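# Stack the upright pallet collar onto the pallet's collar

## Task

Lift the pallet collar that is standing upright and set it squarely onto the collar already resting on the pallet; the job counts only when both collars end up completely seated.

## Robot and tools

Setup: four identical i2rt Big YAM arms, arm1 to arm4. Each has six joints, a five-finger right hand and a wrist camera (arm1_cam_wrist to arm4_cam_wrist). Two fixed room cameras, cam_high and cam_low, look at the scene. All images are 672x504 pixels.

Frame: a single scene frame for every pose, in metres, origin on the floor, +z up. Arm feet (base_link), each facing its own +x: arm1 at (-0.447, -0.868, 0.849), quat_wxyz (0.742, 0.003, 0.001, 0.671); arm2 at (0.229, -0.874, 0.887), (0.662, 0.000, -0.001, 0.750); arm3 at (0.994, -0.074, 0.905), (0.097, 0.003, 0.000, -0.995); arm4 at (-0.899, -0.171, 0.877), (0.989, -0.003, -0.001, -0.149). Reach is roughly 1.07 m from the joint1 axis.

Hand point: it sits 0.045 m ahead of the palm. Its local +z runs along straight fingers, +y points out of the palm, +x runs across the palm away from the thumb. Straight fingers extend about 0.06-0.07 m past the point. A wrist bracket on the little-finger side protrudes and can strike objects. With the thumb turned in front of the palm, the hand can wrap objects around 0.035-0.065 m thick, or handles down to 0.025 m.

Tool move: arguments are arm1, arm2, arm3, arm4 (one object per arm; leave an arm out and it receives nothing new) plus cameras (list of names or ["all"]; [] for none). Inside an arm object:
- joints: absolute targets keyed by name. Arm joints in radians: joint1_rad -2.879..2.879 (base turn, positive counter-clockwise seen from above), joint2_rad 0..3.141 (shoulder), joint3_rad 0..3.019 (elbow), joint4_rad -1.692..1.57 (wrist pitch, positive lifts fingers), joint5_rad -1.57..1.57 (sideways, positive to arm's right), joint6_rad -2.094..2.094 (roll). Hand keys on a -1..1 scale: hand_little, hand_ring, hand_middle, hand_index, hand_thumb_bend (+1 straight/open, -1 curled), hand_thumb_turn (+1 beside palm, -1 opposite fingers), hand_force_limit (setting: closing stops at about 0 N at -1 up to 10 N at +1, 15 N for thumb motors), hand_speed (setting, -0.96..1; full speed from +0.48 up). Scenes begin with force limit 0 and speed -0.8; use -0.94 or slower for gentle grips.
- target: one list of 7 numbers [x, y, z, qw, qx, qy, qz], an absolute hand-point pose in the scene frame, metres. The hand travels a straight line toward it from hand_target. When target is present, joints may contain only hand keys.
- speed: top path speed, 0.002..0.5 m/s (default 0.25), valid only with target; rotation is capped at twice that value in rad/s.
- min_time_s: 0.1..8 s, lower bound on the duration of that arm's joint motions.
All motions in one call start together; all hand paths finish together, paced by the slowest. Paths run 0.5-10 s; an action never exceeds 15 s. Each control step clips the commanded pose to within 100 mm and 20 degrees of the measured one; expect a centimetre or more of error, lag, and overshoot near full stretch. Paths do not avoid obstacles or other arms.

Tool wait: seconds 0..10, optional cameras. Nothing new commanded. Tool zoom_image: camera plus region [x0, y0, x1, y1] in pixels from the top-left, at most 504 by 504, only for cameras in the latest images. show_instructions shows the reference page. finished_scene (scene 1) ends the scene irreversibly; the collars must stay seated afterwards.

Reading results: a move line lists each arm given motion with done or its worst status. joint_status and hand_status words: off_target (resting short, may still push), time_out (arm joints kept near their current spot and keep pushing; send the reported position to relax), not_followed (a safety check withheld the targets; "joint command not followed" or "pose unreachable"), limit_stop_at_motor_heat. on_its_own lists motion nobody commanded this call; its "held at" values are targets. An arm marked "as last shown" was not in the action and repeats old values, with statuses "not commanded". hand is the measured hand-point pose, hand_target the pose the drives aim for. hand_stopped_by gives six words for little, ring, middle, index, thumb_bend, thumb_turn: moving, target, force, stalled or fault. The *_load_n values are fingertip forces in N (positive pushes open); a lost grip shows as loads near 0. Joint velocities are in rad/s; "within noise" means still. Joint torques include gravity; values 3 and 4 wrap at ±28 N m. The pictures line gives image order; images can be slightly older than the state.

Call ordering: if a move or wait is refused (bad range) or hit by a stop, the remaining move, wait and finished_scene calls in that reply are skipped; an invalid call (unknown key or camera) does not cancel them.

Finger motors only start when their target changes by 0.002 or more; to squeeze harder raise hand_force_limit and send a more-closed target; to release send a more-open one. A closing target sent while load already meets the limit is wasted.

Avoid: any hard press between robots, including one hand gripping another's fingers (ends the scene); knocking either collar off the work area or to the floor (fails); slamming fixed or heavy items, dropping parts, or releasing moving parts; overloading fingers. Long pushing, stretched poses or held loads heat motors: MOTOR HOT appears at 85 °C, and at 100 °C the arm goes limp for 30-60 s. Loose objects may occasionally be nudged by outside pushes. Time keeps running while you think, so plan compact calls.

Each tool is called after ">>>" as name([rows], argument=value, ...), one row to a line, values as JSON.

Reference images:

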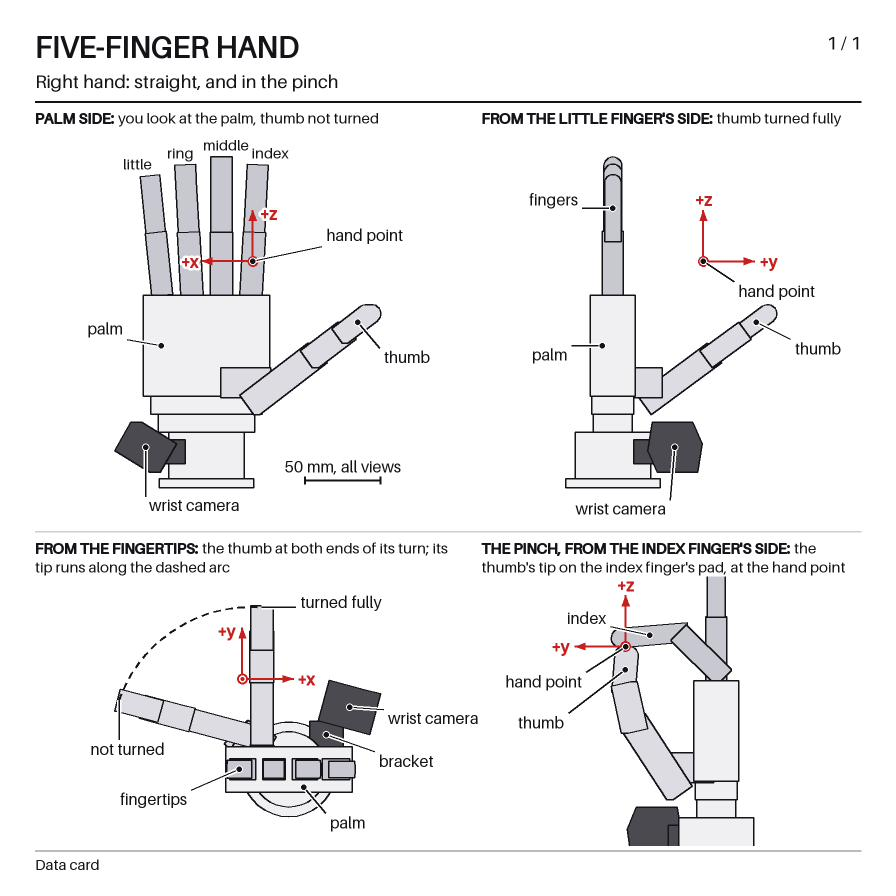

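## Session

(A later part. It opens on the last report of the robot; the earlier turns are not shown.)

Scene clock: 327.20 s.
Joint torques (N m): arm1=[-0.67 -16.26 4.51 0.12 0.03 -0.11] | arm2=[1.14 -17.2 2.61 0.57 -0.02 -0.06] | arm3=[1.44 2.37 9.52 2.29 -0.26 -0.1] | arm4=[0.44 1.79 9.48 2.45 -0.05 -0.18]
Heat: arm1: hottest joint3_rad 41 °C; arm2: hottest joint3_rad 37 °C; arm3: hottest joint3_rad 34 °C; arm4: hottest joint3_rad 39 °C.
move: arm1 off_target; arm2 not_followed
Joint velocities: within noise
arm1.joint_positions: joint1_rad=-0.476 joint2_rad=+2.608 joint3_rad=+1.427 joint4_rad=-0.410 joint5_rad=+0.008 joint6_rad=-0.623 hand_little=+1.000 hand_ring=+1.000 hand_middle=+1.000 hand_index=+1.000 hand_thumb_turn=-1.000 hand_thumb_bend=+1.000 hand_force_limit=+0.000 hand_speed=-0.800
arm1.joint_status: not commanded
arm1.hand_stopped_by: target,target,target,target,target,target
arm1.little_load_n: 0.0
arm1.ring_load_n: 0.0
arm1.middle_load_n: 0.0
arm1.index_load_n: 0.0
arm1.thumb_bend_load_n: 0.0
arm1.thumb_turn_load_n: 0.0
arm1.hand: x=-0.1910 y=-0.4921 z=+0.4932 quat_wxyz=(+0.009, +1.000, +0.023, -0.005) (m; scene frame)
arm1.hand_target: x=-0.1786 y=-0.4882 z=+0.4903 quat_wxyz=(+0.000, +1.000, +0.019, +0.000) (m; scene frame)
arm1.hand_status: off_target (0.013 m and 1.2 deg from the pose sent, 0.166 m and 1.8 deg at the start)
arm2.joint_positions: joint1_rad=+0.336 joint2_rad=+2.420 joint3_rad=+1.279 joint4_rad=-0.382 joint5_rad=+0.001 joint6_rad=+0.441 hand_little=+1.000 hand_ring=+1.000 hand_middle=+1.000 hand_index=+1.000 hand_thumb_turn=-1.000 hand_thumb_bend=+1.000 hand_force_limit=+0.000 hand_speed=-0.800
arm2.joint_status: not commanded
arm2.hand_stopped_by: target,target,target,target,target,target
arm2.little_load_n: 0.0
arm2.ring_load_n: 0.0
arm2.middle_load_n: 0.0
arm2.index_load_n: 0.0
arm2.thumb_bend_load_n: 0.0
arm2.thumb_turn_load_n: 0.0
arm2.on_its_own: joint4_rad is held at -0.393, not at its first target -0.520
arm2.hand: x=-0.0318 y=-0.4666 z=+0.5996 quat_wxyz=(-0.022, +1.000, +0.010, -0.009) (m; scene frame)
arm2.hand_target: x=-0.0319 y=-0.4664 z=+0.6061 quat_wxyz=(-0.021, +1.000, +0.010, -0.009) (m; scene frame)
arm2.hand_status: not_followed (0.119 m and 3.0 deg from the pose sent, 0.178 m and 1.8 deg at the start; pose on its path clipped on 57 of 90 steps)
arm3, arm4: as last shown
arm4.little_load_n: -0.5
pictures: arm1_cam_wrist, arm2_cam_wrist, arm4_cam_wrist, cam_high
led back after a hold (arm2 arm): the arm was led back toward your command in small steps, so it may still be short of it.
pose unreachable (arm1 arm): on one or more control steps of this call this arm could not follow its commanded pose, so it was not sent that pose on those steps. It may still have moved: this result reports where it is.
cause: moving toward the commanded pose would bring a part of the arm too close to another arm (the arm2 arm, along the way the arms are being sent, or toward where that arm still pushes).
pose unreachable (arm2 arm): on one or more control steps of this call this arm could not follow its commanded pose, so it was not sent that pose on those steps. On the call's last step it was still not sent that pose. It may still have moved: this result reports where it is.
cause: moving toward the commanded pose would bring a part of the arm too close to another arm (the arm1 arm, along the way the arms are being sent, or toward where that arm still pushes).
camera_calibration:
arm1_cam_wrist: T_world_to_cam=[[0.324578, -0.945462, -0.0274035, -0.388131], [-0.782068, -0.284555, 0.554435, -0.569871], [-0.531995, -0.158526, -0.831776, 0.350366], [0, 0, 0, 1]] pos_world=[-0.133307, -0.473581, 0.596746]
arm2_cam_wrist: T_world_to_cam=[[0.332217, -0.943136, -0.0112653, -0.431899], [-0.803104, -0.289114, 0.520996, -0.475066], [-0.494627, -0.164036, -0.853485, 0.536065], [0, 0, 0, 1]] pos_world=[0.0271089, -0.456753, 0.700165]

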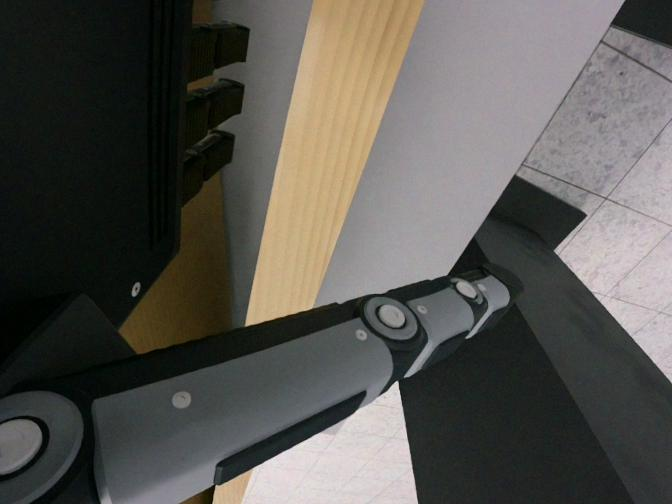

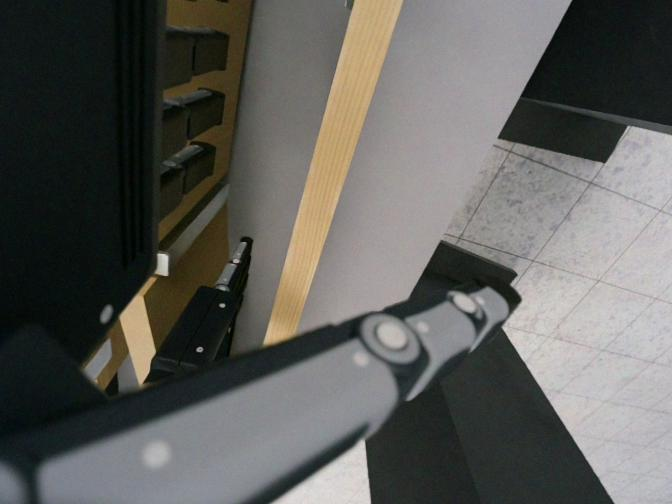

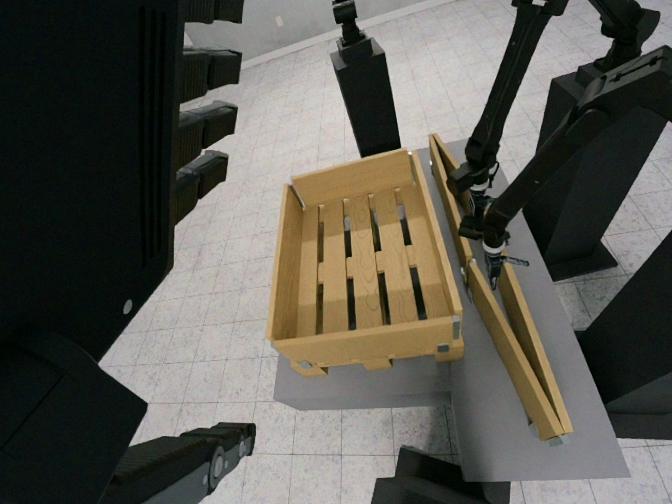

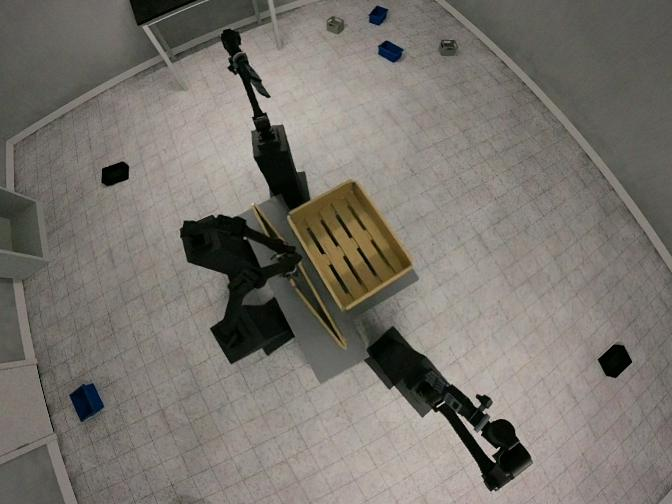

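>>> move(arm1={"target": [-0.1786, -0.509, 0.478, 0, 0.9998, 0.0192, 0], "speed": 0.1}, arm2={"target": [0.12, -0.52, 0.78, 0, 0.9998, 0.0218, 0], "speed": 0.25}, cameras=["arm1_cam_wrist", "arm2_cam_wrist"])

>>> move(arm1={"joints": {"hand_thumb_bend": -0.95, "hand_force_limit": 0.2, "hand_speed": -0.6}}, cameras=["arm1_cam_wrist", "arm2_cam_wrist"])

Scene clock: 343.00 s.
Joint torques (N m): arm1=[-0.62 -15.74 2.73 0.1 0.01 -0.11] | arm2=[0.32 -12.22 3.44 0.46 -0.08 -0.14] | arm3=[1.9 2.73 9.58 2.36 -0.24 -0.1] | arm4=[0.5 1.73 9.48 2.43 -0.05 -0.18]
Heat: arm1: hottest joint3_rad 39 °C; arm2: hottest joint3_rad 36 °C; arm3: hottest joint3_rad 34 °C; arm4: hottest joint3_rad 39 °C.
move: arm1 off_target; arm2 done
Joint velocities: within noise
arm1.joint_positions: joint1_rad=-0.499 joint2_rad=+2.618 joint3_rad=+1.408 joint4_rad=-0.356 joint5_rad=+0.008 joint6_rad=-0.645 hand_little=+1.000 hand_ring=+1.000 hand_middle=+1.000 hand_index=+1.000 hand_thumb_turn=-1.000 hand_thumb_bend=+1.000 hand_force_limit=+0.000 hand_speed=-0.800
arm1.joint_status: not commanded
arm1.hand_stopped_by: target,target,target,target,target,target
arm1.little_load_n: 0.0
arm1.ring_load_n: 0.0
arm1.middle_load_n: 0.0
arm1.index_load_n: 0.0
arm1.thumb_bend_load_n: 0.0
arm1.thumb_turn_load_n: 0.0
arm1.hand: x=-0.1825 y=-0.5010 z=+0.4839 quat_wxyz=(-0.001, +1.000, +0.023, +0.002) (m; scene frame)
arm1.hand_target: x=-0.1788 y=-0.5089 z=+0.4782 quat_wxyz=(+0.000, +1.000, +0.019, +0.000) (m; scene frame)
arm1.hand_status: off_target (0.011 m and 0.5 deg from the pose sent, 0.026 m and 1.2 deg at the start)
arm2.joint_positions: joint1_rad=+0.080 joint2_rad=+1.887 joint3_rad=+0.940 joint4_rad=-0.612 joint5_rad=+0.000 joint6_rad=+0.160 hand_little=+1.000 hand_ring=+1.000 hand_middle=+1.000 hand_index=+1.000 hand_thumb_turn=-1.000 hand_thumb_bend=+1.000 hand_force_limit=+0.000 hand_speed=-0.800
arm2.joint_status: not commanded
arm2.hand_stopped_by: target,target,target,target,target,target
arm2.little_load_n: 0.0
arm2.ring_load_n: 0.0
arm2.middle_load_n: 0.0
arm2.index_load_n: 0.0
arm2.thumb_bend_load_n: -0.5
arm2.thumb_turn_load_n: 0.0
arm2.hand: x=+0.1142 y=-0.5142 z=+0.7778 quat_wxyz=(-0.006, +1.000, +0.022, +0.000) (m; scene frame)
arm2.hand_target: x=+0.1199 y=-0.5198 z=+0.7799 quat_wxyz=(+0.000, +1.000, +0.022, +0.000) (m; scene frame)
arm2.hand_status: done (0.008 m and 0.7 deg from the pose sent, 0.242 m and 3.0 deg at the start)
arm3, arm4: as last shown
arm4.little_load_n: 0.0
pictures: arm1_cam_wrist, arm2_cam_wrist
camera_calibration:
arm1_cam_wrist: T_world_to_cam=[[0.324091, -0.945083, -0.042219, -0.39229], [-0.789587, -0.294809, 0.538182, -0.559178], [-0.521073, -0.141084, -0.841771, 0.361265], [0, 0, 0, 1]] pos_world=[-0.126136, -0.484629, 0.58848]
arm2_cam_wrist: T_world_to_cam=[[0.355716, -0.934291, 0.0237889, -0.548787], [-0.805383, -0.293524, 0.514977, -0.461716], [-0.474156, -0.202345, -0.856874, 0.733131], [0, 0, 0, 1]] pos_world=[0.170973, -0.499907, 0.879029]

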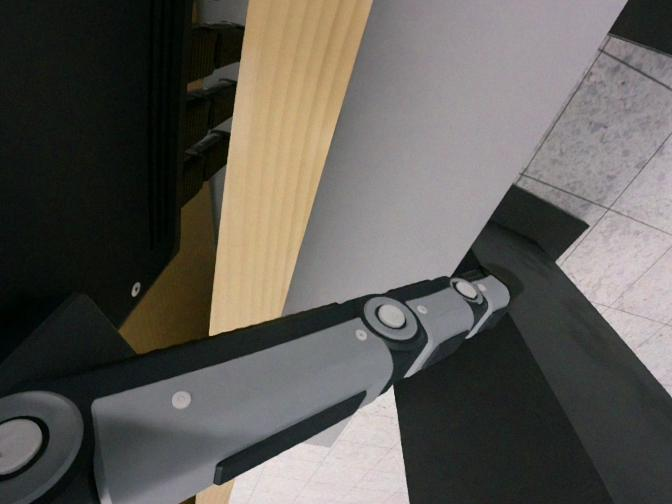

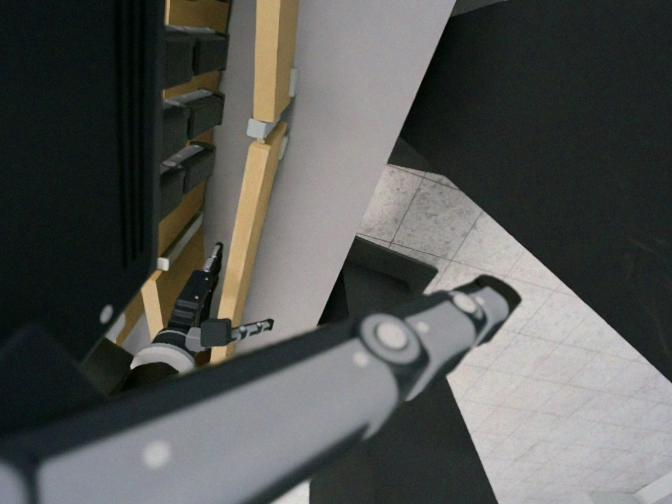

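Scene clock: 346.73 s.
Joint torques (N m): arm1=[0.44 -15.91 3.63 0.1 -0.28 -0.03] | arm2=[0.32 -12.04 3.45 0.49 -0.08 -0.14] | arm3=[1.26 2.08 9.69 2.45 -0.27 -0.11] | arm4=[0.38 1.79 9.48 2.44 -0.05 -0.18]
Heat: arm1: hottest joint3_rad 39 °C; arm2: hottest joint3_rad 36 °C; arm3: hottest joint3_rad 34 °C; arm4: hottest joint3_rad 39 °C.
move: arm1 off_target
Joint velocities: within noise
arm1.joint_positions: joint1_rad=-0.511 joint2_rad=+2.622 joint3_rad=+1.394 joint4_rad=-0.357 joint5_rad=+0.015 joint6_rad=-0.653 hand_little=+1.000 hand_ring=+1.000 hand_middle=+1.000 hand_index=+1.000 hand_thumb_turn=-1.000 hand_thumb_bend=-0.358 hand_force_limit=+0.200 hand_speed=-0.600
arm1.joint_status: hand_thumb_bend off_target (ended at -0.358, target -0.950); the others done
arm1.hand_stopped_by: target,target,target,target,force,target
arm1.little_load_n: 0.0
arm1.ring_load_n: 0.0
arm1.middle_load_n: 0.0
arm1.index_load_n: 0.0
arm1.thumb_bend_load_n: 10.5
arm1.thumb_turn_load_n: 1.0
arm1.hand: x=-0.1828 y=-0.5140 z=+0.4812 quat_wxyz=(+0.009, +1.000, +0.021, -0.001) (m; scene frame)
arm1.hand_target: x=-0.1787 y=-0.5090 z=+0.4782 quat_wxyz=(+0.000, +1.000, +0.019, +0.000) (m; scene frame)
arm1.hand_status: not commanded
arm2, arm3, arm4: as last shown
arm2.joint_positions: joint1_rad=+0.080 joint2_rad=+1.887 joint3_rad=+0.940 joint4_rad=-0.612 joint5_rad=+0.000 joint6_rad=+0.159 hand_little=+1.000 hand_ring=+1.000 hand_middle=+1.000 hand_index=+1.000 hand_thumb_turn=-1.000 hand_thumb_bend=+1.000 hand_force_limit=+0.000 hand_speed=-0.800
arm2.thumb_bend_load_n: 0.0
arm2.hand: x=+0.1142 y=-0.5143 z=+0.7778 quat_wxyz=(-0.006, +1.000, +0.023, +0.000) (m; scene frame)
pictures: arm1_cam_wrist, arm2_cam_wrist
camera_calibration:
arm1_cam_wrist: T_world_to_cam=[[0.320872, -0.946793, -0.0249728, -0.414352], [-0.788116, -0.281533, 0.547369, -0.559244], [-0.525276, -0.155954, -0.836518, 0.346056], [0, 0, 0, 1]] pos_world=[-0.126021, -0.495782, 0.585248]
arm2_cam_wrist: T_world_to_cam=[[0.356375, -0.934042, 0.0237291, -0.548722], [-0.805159, -0.294118, 0.514988, -0.46206], [-0.474042, -0.202635, -0.856869, 0.732963], [0, 0, 0, 1]] pos_world=[0.170973, -0.499905, 0.879029]

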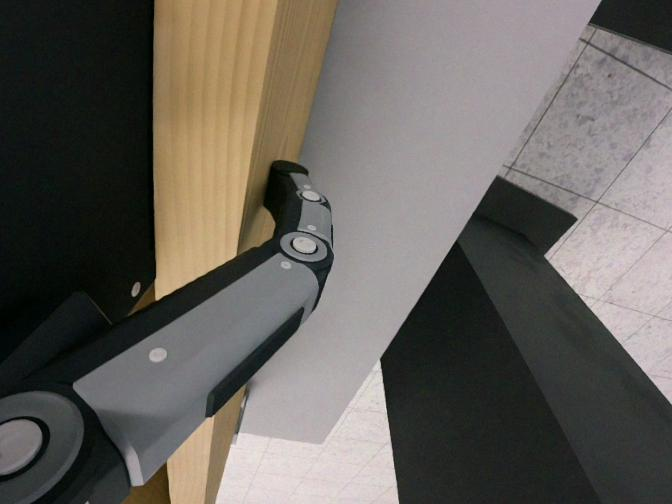

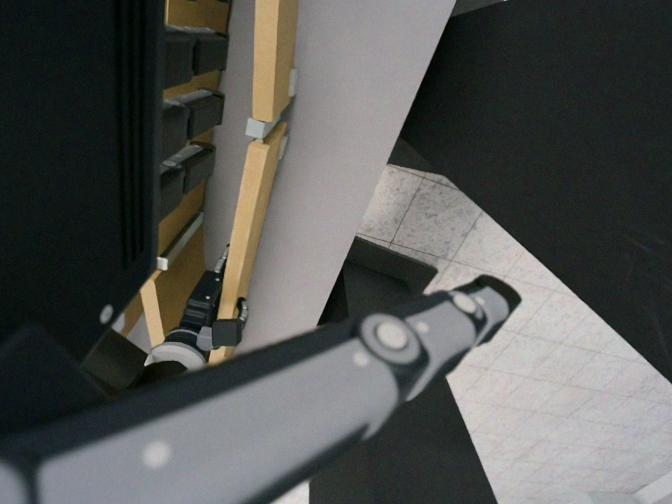

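>>> move(arm1={"target": [-0.1786, -0.590, 0.480, 0, 0.9998, 0.0192, 0], "speed": 0.06}, cameras=["arm1_cam_wrist", "arm2_cam_wrist", "arm3_cam_wrist", "arm4_cam_wrist", "cam_high"])

Scene clock: 352.93 s.
Joint torques (N m): arm1=[-4.19 -15.74 -1.07 -0.9 0.9 -0.53] | arm2=[0.32 -12.22 3.44 0.47 -0.07 -0.15] | arm3=[1.32 2.02 9.66 2.28 -0.23 -0.11] | arm4=[0.5 1.85 9.48 2.44 -0.06 -0.17]
Heat: arm1: hottest joint3_rad 38 °C; arm2: hottest joint2_rad 35 °C; arm3: hottest joint3_rad 34 °C; arm4: hottest joint3_rad 39 °C.
move: arm1 off_target
Joint velocities: within noise
arm1.joint_positions: joint1_rad=-0.558 joint2_rad=+2.583 joint3_rad=+1.243 joint4_rad=-0.171 joint5_rad=-0.018 joint6_rad=-0.701 hand_little=+1.000 hand_ring=+1.000 hand_middle=+1.000 hand_index=+1.000 hand_thumb_turn=-1.000 hand_thumb_bend=-0.358 hand_force_limit=+0.200 hand_speed=-0.600
arm1.joint_status: not commanded
arm1.hand_stopped_by: target,target,target,target,force,target
arm1.little_load_n: 0.0
arm1.ring_load_n: 0.0
arm1.middle_load_n: 0.5
arm1.index_load_n: 0.0
arm1.thumb_bend_load_n: 8.5
arm1.thumb_turn_load_n: 2.0
arm1.hand: x=-0.1846 y=-0.5450 z=+0.4783 quat_wxyz=(-0.031, +0.999, +0.021, +0.009) (m; scene frame)
arm1.hand_target: x=-0.1815 y=-0.5879 z=+0.4797 quat_wxyz=(+0.000, +1.000, +0.019, -0.002) (m; scene frame)
arm1.hand_status: off_target (0.045 m and 3.7 deg from the pose sent, 0.076 m and 1.0 deg at the start)
arm2, arm3, arm4: as last shown
arm2.thumb_bend_load_n: -0.5
arm3.thumb_bend_load_n: -0.5
pictures: arm1_cam_wrist, arm2_cam_wrist, arm3_cam_wrist, arm4_cam_wrist, cam_high
camera_calibration:
arm1_cam_wrist: T_world_to_cam=[[0.322633, -0.941823, -0.0942223, -0.40704], [-0.797532, -0.324108, 0.508818, -0.574223], [-0.509755, -0.0890162, -0.855702, 0.386404], [0, 0, 0, 1]] pos_world=[-0.129666, -0.535074, 0.58447]
arm2_cam_wrist: T_world_to_cam=[[0.356375, -0.934042, 0.0237291, -0.548722], [-0.805159, -0.294118, 0.514988, -0.46206], [-0.474042, -0.202635, -0.856869, 0.732963], [0, 0, 0, 1]] pos_world=[0.170973, -0.499905, 0.879029]

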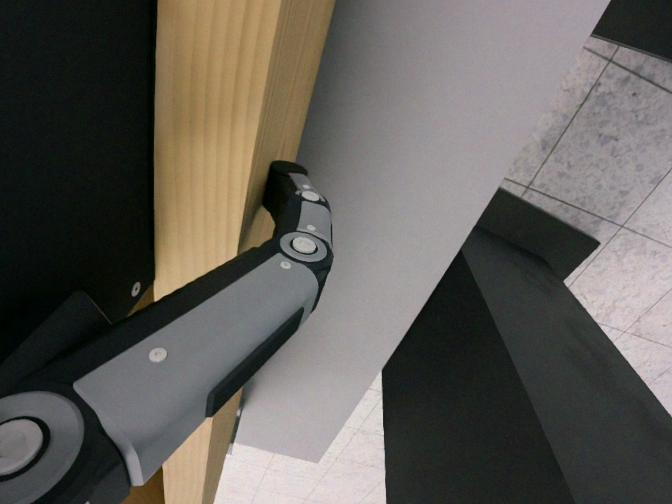

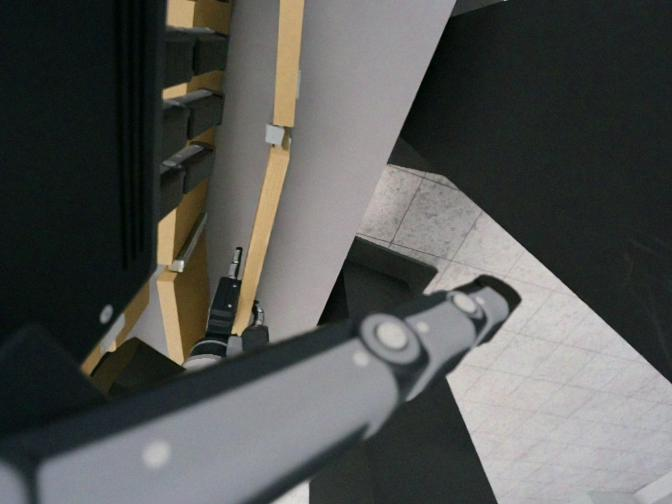

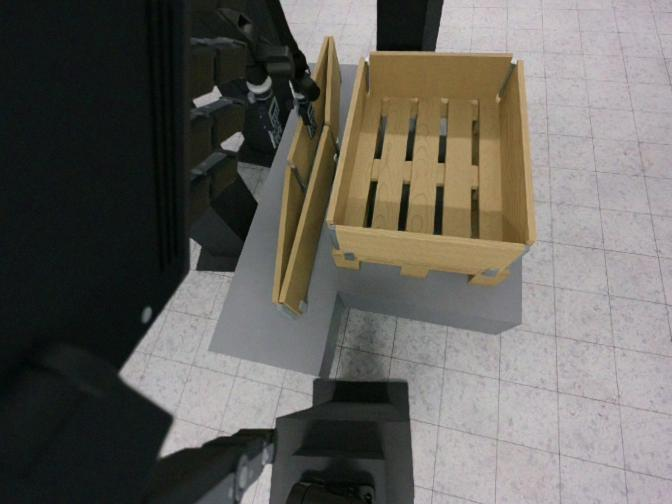

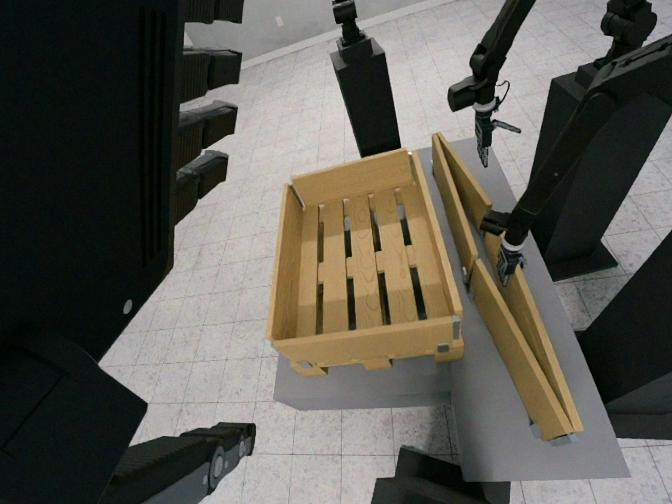

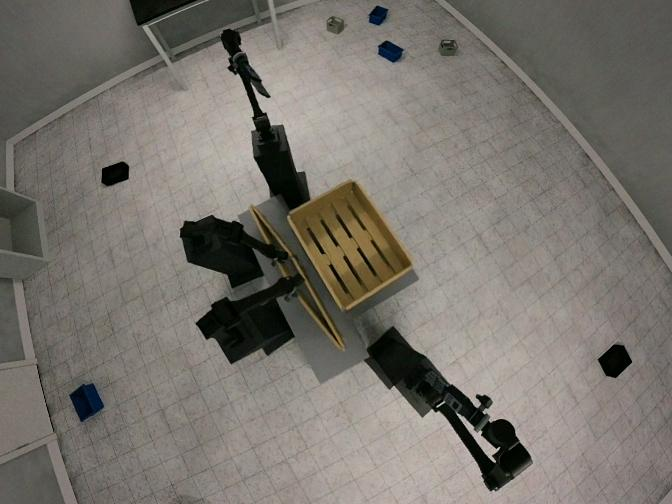

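>>> zoom_image(camera="cam_high", region=[230, 190, 360, 360])

>>> zoom_image(camera="arm4_cam_wrist", region=[400, 120, 600, 460])

Scaled by 2.965 from the camera's 672x504 image, which has a finer 960x720 frame.

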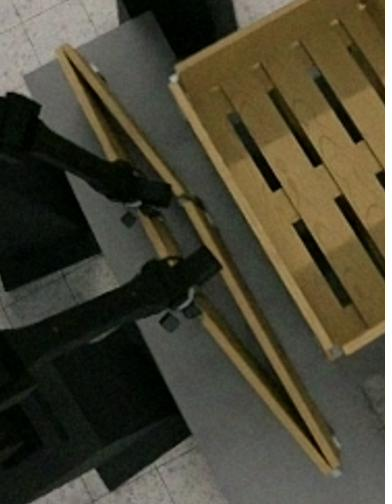

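Scaled by 1.482 from the camera's 672x504 image, which has a finer 960x720 frame.

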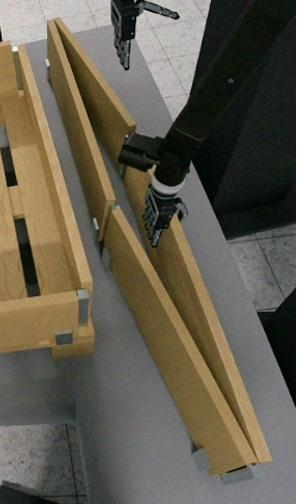

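>>> move(arm1={"target": [-0.1786, -0.63, 0.485, 0, 0.9998, 0.0192, 0], "speed": 0.06}, cameras=["arm1_cam_wrist", "arm2_cam_wrist", "cam_high"])

Scene clock: 363.87 s.
Joint torques (N m): arm1=[-4.13 -14.27 -1.01 -0.91 1.07 0.06] | arm2=[0.38 -12.16 3.47 0.51 -0.07 -0.15] | arm3=[1.49 2.08 9.61 2.25 -0.26 -0.07] | arm4=[0.44 1.73 9.48 2.43 -0.05 -0.18]
Heat: arm1: hottest joint3_rad 37 °C; arm2: hottest joint2_rad 35 °C; arm3: hottest joint3_rad 34 °C; arm4: hottest joint3_rad 39 °C.
move: arm1 off_target
Joint velocities: within noise
arm1.joint_positions: joint1_rad=-0.624 joint2_rad=+2.548 joint3_rad=+1.142 joint4_rad=-0.101 joint5_rad=-0.021 joint6_rad=-0.823 hand_little=+1.000 hand_ring=+1.000 hand_middle=+1.000 hand_index=+1.000 hand_thumb_turn=-1.000 hand_thumb_bend=-0.360 hand_force_limit=+0.200 hand_speed=-0.600
arm1.joint_status: not commanded
arm1.hand_stopped_by: target,target,target,target,force,target
arm1.little_load_n: 0.0
arm1.ring_load_n: 0.0
arm1.middle_load_n: 0.5
arm1.index_load_n: 0.0
arm1.thumb_bend_load_n: 1.0
arm1.thumb_turn_load_n: 0.0
arm1.hand: x=-0.1762 y=-0.5879 z=+0.4854 quat_wxyz=(-0.032, +0.998, +0.049, +0.012) (m; scene frame)
arm1.hand_target: x=-0.1810 y=-0.6280 z=+0.4852 quat_wxyz=(+0.000, +1.000, +0.020, -0.001) (m; scene frame)
arm1.hand_status: off_target (0.042 m and 5.2 deg from the pose sent, 0.086 m and 3.7 deg at the start)
arm2, arm3, arm4: as last shown
arm2.thumb_bend_load_n: 0.0
arm3.thumb_bend_load_n: 0.0
pictures: arm1_cam_wrist, arm2_cam_wrist, cam_high
camera_calibration:
arm1_cam_wrist: T_world_to_cam=[[0.375545, -0.922088, -0.0933844, -0.428889], [-0.781855, -0.369303, 0.502313, -0.605717], [-0.497664, -0.115628, -0.859628, 0.381286], [0, 0, 0, 1]] pos_world=[-0.122764, -0.575079, 0.591972]
arm2_cam_wrist: T_world_to_cam=[[0.356375, -0.934042, 0.0237291, -0.548722], [-0.805159, -0.294118, 0.514988, -0.46206], [-0.474042, -0.202635, -0.856869, 0.732963], [0, 0, 0, 1]] pos_world=[0.170973, -0.499905, 0.879029]

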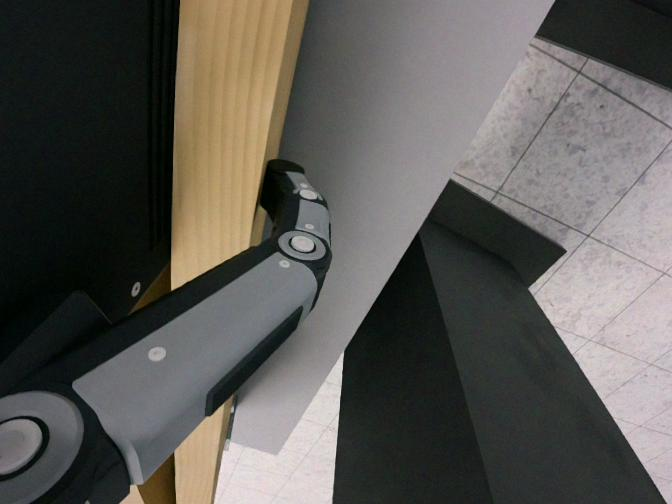

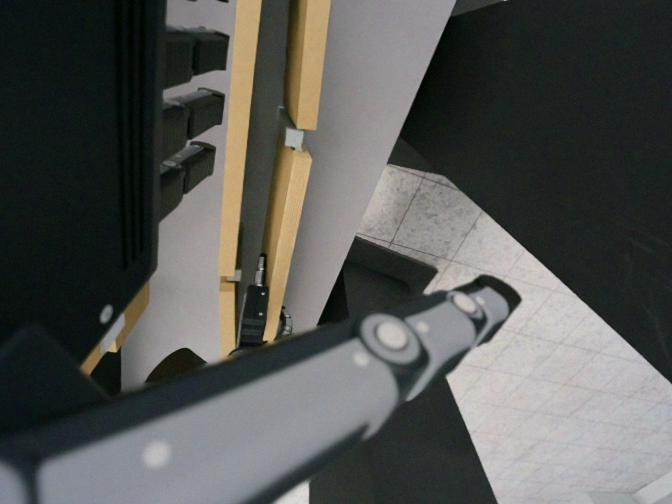

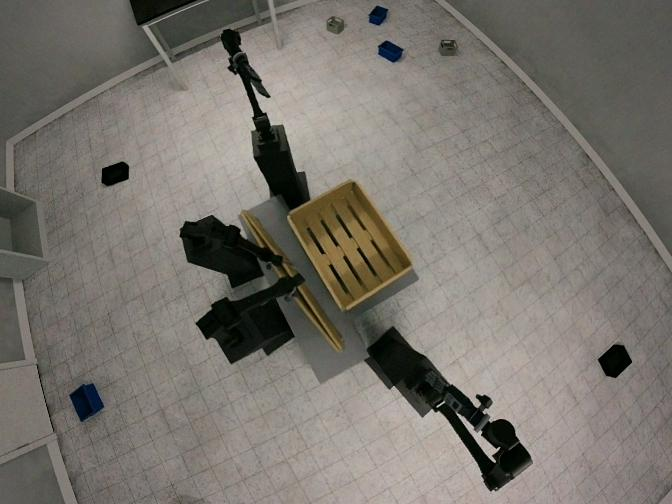

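>>> zoom_image(camera="cam_high", region=[230, 190, 360, 360])

>>> zoom_image(camera="arm2_cam_wrist", region=[120, 0, 400, 380])

Scaled by 2.965 from the camera's 672x504 image, which has a finer 960x720 frame.

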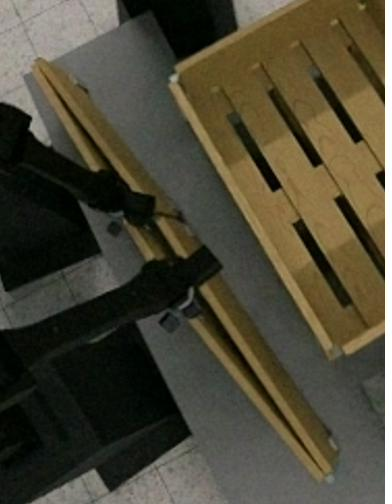

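Scaled by 1.326 from the camera's 672x504 image, which has a finer 960x720 frame.

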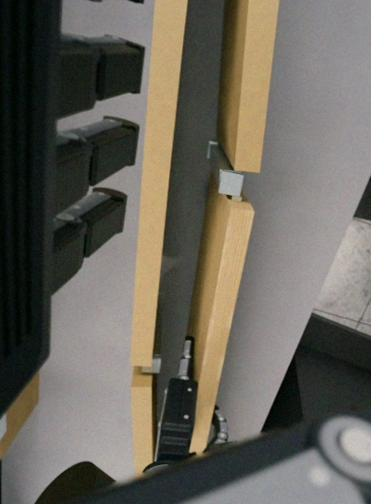

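>>> move(arm1={"target": [-0.1786, -0.60, 0.485, 0, 0.9998, 0.0192, 0], "speed": 0.1}, arm3={"target": [0.22, -0.40, 0.72, 0, 0.0227, -0.9997, 0], "speed": 0.3, "joints": {"hand_thumb_turn": -1}}, arm2={"target": [0.32, -0.62, 0.80, 0, 0.9998, 0.0218, 0], "speed": 0.25}, cameras=["arm3_cam_wrist", "arm2_cam_wrist", "cam_high", "arm4_cam_wrist"])

Scene clock: 391.07 s.
Joint torques (N m): arm1=[-0.44 -13.74 1.28 -0.96 1.03 0.36] | arm2=[-0.03 -9.41 3.14 1.09 -0.03 -0.15] | arm3=[2.02 -24.23 13.12 1.17 -0.22 -0.17] | arm4=[0.5 1.73 9.48 2.44 -0.05 -0.17]
Heat: arm1: hottest joint3_rad 35 °C; arm2: hottest joint2_rad 34 °C; arm3: hottest joint3_rad 34 °C; arm4: hottest joint3_rad 39 °C.
move: arm1 off_target; arm2 done; arm3 off_target
Joint velocities: within noise
arm1.joint_positions: joint1_rad=-0.618 joint2_rad=+2.548 joint3_rad=+1.177 joint4_rad=-0.153 joint5_rad=-0.019 joint6_rad=-0.812 hand_little=+1.000 hand_ring=+1.000 hand_middle=+1.000 hand_index=+1.000 hand_thumb_turn=-1.000 hand_thumb_bend=-0.360 hand_force_limit=+0.200 hand_speed=-0.600
arm1.joint_status: not commanded
arm1.hand_stopped_by: target,target,target,target,force,target
arm1.little_load_n: 0.0
arm1.ring_load_n: 0.0
arm1.middle_load_n: 0.0
arm1.index_load_n: 0.0
arm1.thumb_bend_load_n: 3.0
arm1.thumb_turn_load_n: 0.0
arm1.hand: x=-0.1723 y=-0.5800 z=+0.4887 quat_wxyz=(-0.025, +0.999, +0.047, +0.007) (m; scene frame)
arm1.hand_target: x=-0.1789 y=-0.5996 z=+0.4853 quat_wxyz=(+0.000, +1.000, +0.020, +0.000) (m; scene frame)
arm1.hand_status: off_target (0.021 m and 4.3 deg from the pose sent, 0.013 m and 5.2 deg at the start)
arm2.joint_positions: joint1_rad=-0.468 joint2_rad=+1.690 joint3_rad=+0.693 joint4_rad=-0.585 joint5_rad=+0.000 joint6_rad=-0.393 hand_little=+1.000 hand_ring=+1.000 hand_middle=+1.000 hand_index=+1.000 hand_thumb_turn=-1.000 hand_thumb_bend=+1.000 hand_force_limit=+0.000 hand_speed=-0.800
arm2.joint_status: not commanded
arm2.hand_stopped_by: target,target,target,target,target,target
arm2.little_load_n: 0.0
arm2.ring_load_n: 0.0
arm2.middle_load_n: 0.0
arm2.index_load_n: 0.0
arm2.thumb_bend_load_n: 0.0
arm2.thumb_turn_load_n: 0.0
arm2.hand: x=+0.3158 y=-0.6172 z=+0.7978 quat_wxyz=(+0.005, +1.000, +0.025, -0.001) (m; scene frame)
arm2.hand_target: x=+0.3198 y=-0.6200 z=+0.7999 quat_wxyz=(+0.000, +1.000, +0.022, +0.000) (m; scene frame)
arm2.hand_status: done (0.006 m and 0.7 deg from the pose sent, 0.232 m and 0.7 deg at the start)
arm3.joint_positions: joint1_rad=+0.248 joint2_rad=+2.997 joint3_rad=+2.885 joint4_rad=-1.137 joint5_rad=-0.009 joint6_rad=-1.213 hand_little=+1.000 hand_ring=+1.000 hand_middle=+1.000 hand_index=+1.000 hand_thumb_turn=-1.000 hand_thumb_bend=+1.000 hand_force_limit=+0.000 hand_speed=-0.800
arm3.joint_status: all done
arm3.hand_stopped_by: target,target,target,target,target,target
arm3.little_load_n: 0.0
arm3.ring_load_n: 0.0
arm3.middle_load_n: 0.0
arm3.index_load_n: 0.0
arm3.thumb_bend_load_n: 0.0
arm3.thumb_turn_load_n: 0.0
arm3.hand: x=+0.2318 y=-0.3861 z=+0.7048 quat_wxyz=(+0.143, +0.042, -0.987, +0.066) (m; scene frame)
arm3.hand_target: x=+0.2221 y=-0.3992 z=+0.7207 quat_wxyz=(+0.163, +0.051, -0.982, +0.076) (m; scene frame)
arm3.hand_status: off_target (0.024 m and 18.2 deg from the pose sent, 0.927 m and 56.0 deg at the start; pose on its path clipped on 15 of 169 steps; a joint's target at an end of its range on 51 of 169 steps)
arm4: as last shown
pictures: arm2_cam_wrist, arm3_cam_wrist, arm4_cam_wrist, cam_high
led back after a hold (arm3 arm): the arm was led back toward your command in small steps, so it may still be short of it.
pose unreachable (arm3 arm): on one or more control steps of this call this arm could not follow its commanded pose, so it was not sent that pose on those steps. It may still have moved: this result reports where it is.
cause: moving toward the commanded pose would bring a part of the arm too close to another arm (the arm2 arm, where that arm stood when this arm was held).
camera_calibration:
arm2_cam_wrist: T_world_to_cam=[[0.360296, -0.931808, 0.0438366, -0.733056], [-0.80309, -0.285932, 0.522771, -0.342087], [-0.474587, -0.223557, -0.851346, 0.807631], [0, 0, 0, 1]] pos_world=[0.372681, -0.600329, 0.89854]
arm3_cam_wrist: T_world_to_cam=[[-0.321329, 0.946023, -0.0422871, 0.469967], [0.910443, 0.320909, 0.260979, -0.276454], [0.260462, 0.0453599, -0.964418, 0.756588], [0, 0, 0, 1]] pos_world=[0.205647, -0.390201, 0.821689]

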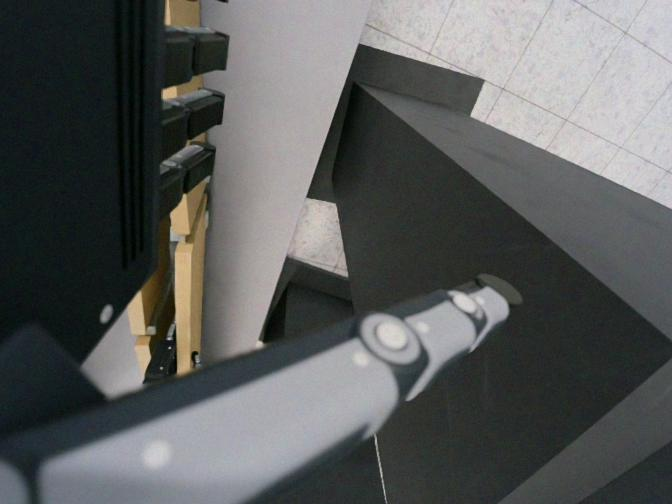

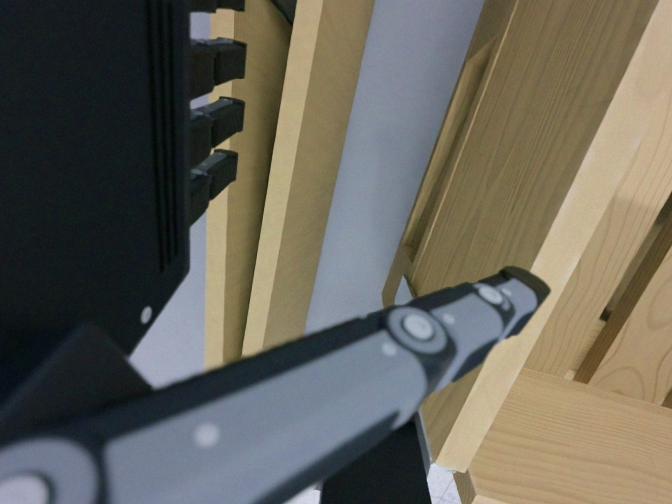

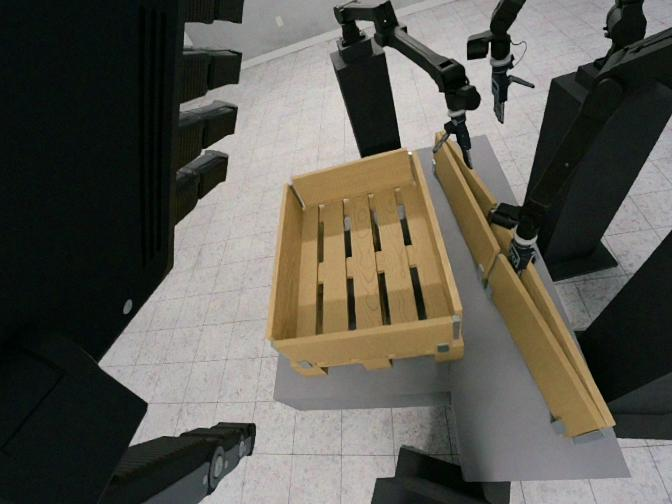

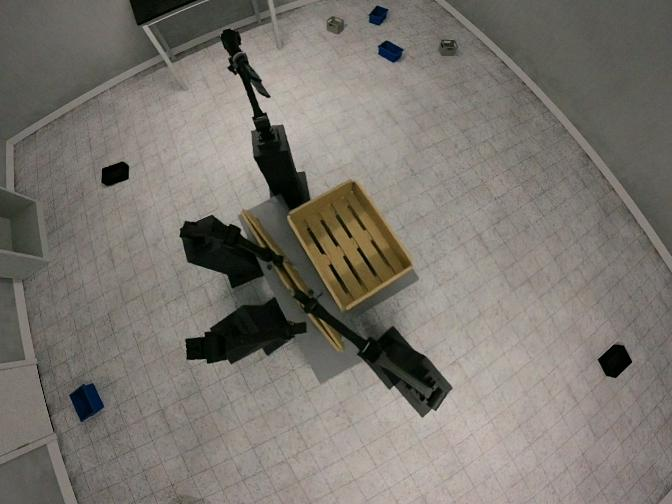

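>>> move(arm3={"joints": {"joint1_rad": 0.0, "joint2_rad": 1.0, "joint3_rad": 1.2, "joint4_rad": -1.2, "joint5_rad": 0, "joint6_rad": -1.2}, "min_time_s": 2.5})

>>> move(arm2={"target": [0.12, -0.535, 0.70, 0, 0.9998, 0.0218, 0], "speed": 0.25, "joints": {"hand_thumb_turn": 1}}, cameras=["arm2_cam_wrist", "cam_high", "arm4_cam_wrist"])

Scene clock: 447.33 s.
Joint torques (N m): arm1=[-0.44 -13.8 1.26 -0.95 1.02 0.37] | arm2=[0.09 -9.35 3.14 1.06 -0.02 -0.14] | arm3=[0.85 -4.01 9.72 1.22 0.01 0] | arm4=[0.5 1.79 9.48 2.43 -0.05 -0.17]
Heat: arm1: hottest joint3_rad 33 °C; arm2: hottest joint2_rad 33 °C; arm3: hottest joint3_rad 39 °C; arm4: hottest joint3_rad 40 °C.
move: arm3 done
Joint velocities: within noise
arm1, arm2: as last shown
arm2.little_load_n: -0.5
arm3.joint_positions: joint1_rad=+0.011 joint2_rad=+0.998 joint3_rad=+1.197 joint4_rad=-1.195 joint5_rad=-0.003 joint6_rad=-1.208 hand_little=+1.000 hand_ring=+1.000 hand_middle=+1.000 hand_index=+1.000 hand_thumb_turn=-1.000 hand_thumb_bend=+1.000 hand_force_limit=+0.000 hand_speed=-0.800
arm3.joint_status: all done
arm3.hand_stopped_by: target,target,target,target,target,target
arm3.little_load_n: 0.0
arm3.ring_load_n: 0.0
arm3.middle_load_n: 0.0
arm3.index_load_n: 0.0
arm3.thumb_bend_load_n: 0.0
arm3.thumb_turn_load_n: 0.0
arm3.hand: x=+0.6382 y=-0.1019 z=+1.2120 quat_wxyz=(+0.269, -0.075, -0.957, +0.080) (m; scene frame)
arm3.hand_target: x=+0.6387 y=-0.0976 z=+1.2119 quat_wxyz=(+0.268, -0.085, -0.957, +0.078) (m; scene frame)
arm3.hand_status: not commanded
arm4.joint_positions: joint1_rad=+0.165 joint2_rad=+0.592 joint3_rad=+1.411 joint4_rad=-1.198 joint5_rad=-0.235 joint6_rad=-1.053 hand_little=+1.000 hand_ring=+1.000 hand_middle=+1.000 hand_index=+1.000 hand_thumb_turn=+1.000 hand_thumb_bend=+1.000 hand_force_limit=+0.000 hand_speed=-0.800
arm4.joint_status: not commanded
arm4.hand_stopped_by: target,target,target,target,target,target
arm4.little_load_n: 0.0
arm4.ring_load_n: 0.0
arm4.middle_load_n: 0.0
arm4.index_load_n: 0.0
arm4.thumb_bend_load_n: 0.0
arm4.thumb_turn_load_n: 0.0
arm4.hand: x=-0.6633 y=-0.1909 z=+1.4018 quat_wxyz=(-0.200, +0.800, -0.199, +0.530) (m; scene frame)
arm4.hand_target: x=-0.6658 y=-0.1905 z=+1.4111 quat_wxyz=(-0.200, +0.794, -0.196, +0.539) (m; scene frame)
arm4.hand_status: not commanded
pictures: none

Scene clock: 452.97 s.
Joint torques (N m): arm1=[-0.38 -13.86 1.29 -0.94 1.03 0.37] | arm2=[1.79 -9.52 4.64 1.07 0.08 0.03] | arm3=[0.5 -4.25 9.62 1.14 0 0.01] | arm4=[0.5 1.79 9.5 2.44 -0.05 -0.18]
Heat: arm1: hottest joint3_rad 33 °C; arm2: hottest joint2_rad 33 °C; arm3: hottest joint3_rad 38 °C; arm4: hottest joint3_rad 40 °C.
move: arm2 off_target
Joint velocities: within noise
arm1, arm3, arm4: as last shown
arm1.thumb_turn_load_n: 0.5
arm2.joint_positions: joint1_rad=+0.067 joint2_rad=+2.033 joint3_rad=+0.867 joint4_rad=-0.406 joint5_rad=-0.004 joint6_rad=+0.147 hand_little=+1.000 hand_ring=+1.000 hand_middle=+1.000 hand_index=+1.000 hand_thumb_turn=+1.000 hand_thumb_bend=+1.000 hand_force_limit=+0.000 hand_speed=-0.800
arm2.joint_status: all done
arm2.hand_stopped_by: target,target,target,target,target,target
arm2.little_load_n: 0.0
arm2.ring_load_n: 0.0
arm2.middle_load_n: 0.0
arm2.index_load_n: 0.0
arm2.thumb_bend_load_n: 0.0
arm2.thumb_turn_load_n: 0.0
arm2.hand: x=+0.1247 y=-0.5417 z=+0.7074 quat_wxyz=(+0.001, +1.000, +0.022, -0.001) (m; scene frame)
arm2.hand_target: x=+0.1200 y=-0.5353 z=+0.7003 quat_wxyz=(+0.000, +1.000, +0.022, +0.000) (m; scene frame)
arm2.hand_status: off_target (0.011 m and 0.2 deg from the pose sent, 0.234 m and 0.7 deg at the start)
pictures: arm2_cam_wrist, arm4_cam_wrist, cam_high
camera_calibration:
arm2_cam_wrist: T_world_to_cam=[[0.354609, -0.934299, 0.0365746, -0.585398], [-0.80503, -0.285181, 0.52019, -0.42423], [-0.475583, -0.213908, -0.853267, 0.66362], [0, 0, 0, 1]] pos_world=[0.181676, -0.525966, 0.808336]

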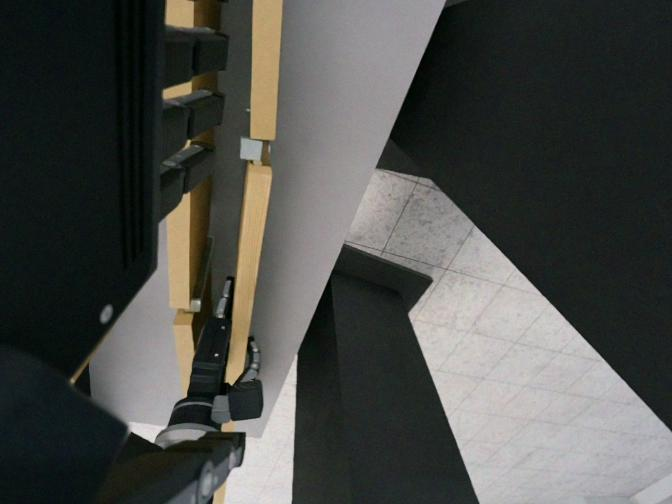

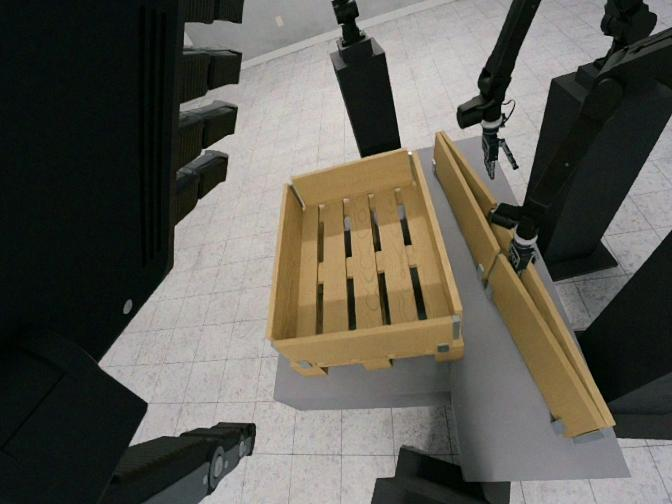

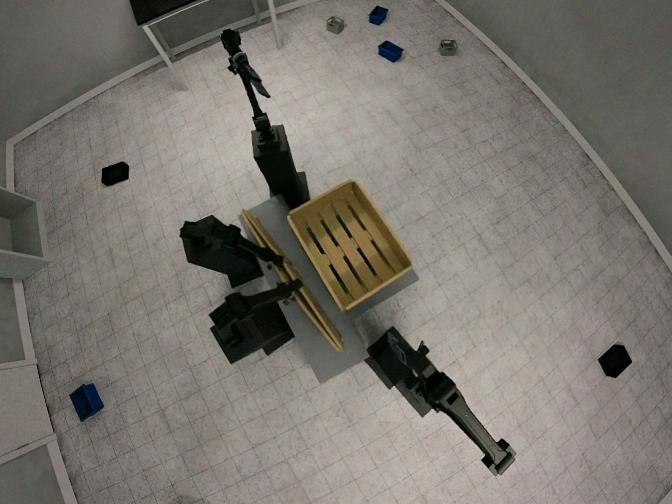

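>>> zoom_image(camera="arm2_cam_wrist", region=[150, 0, 330, 440])

>>> zoom_image(camera="cam_high", region=[230, 190, 350, 360])

>>> zoom_image(camera="arm4_cam_wrist", region=[410, 120, 640, 450])

Scaled by 1.145 from the camera's 672x504 image, which has a finer 960x720 frame.

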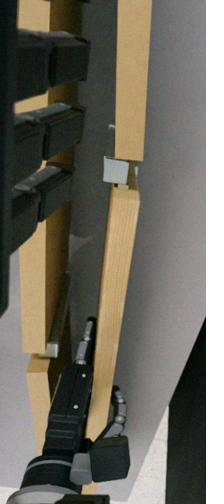

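Scaled by 2.965 from the camera's 672x504 image, which has a finer 960x720 frame.

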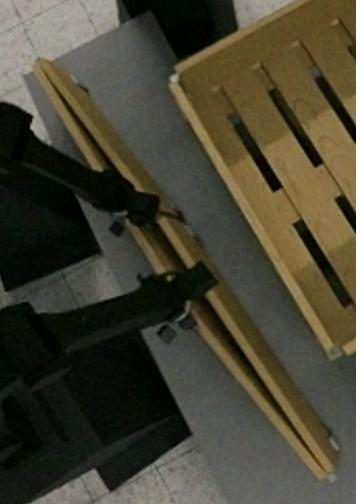

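Scaled by 1.527 from the camera's 672x504 image, which has a finer 960x720 frame.

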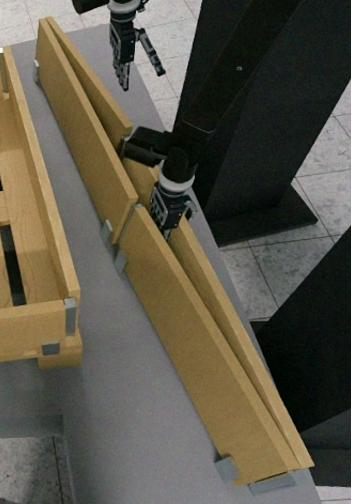

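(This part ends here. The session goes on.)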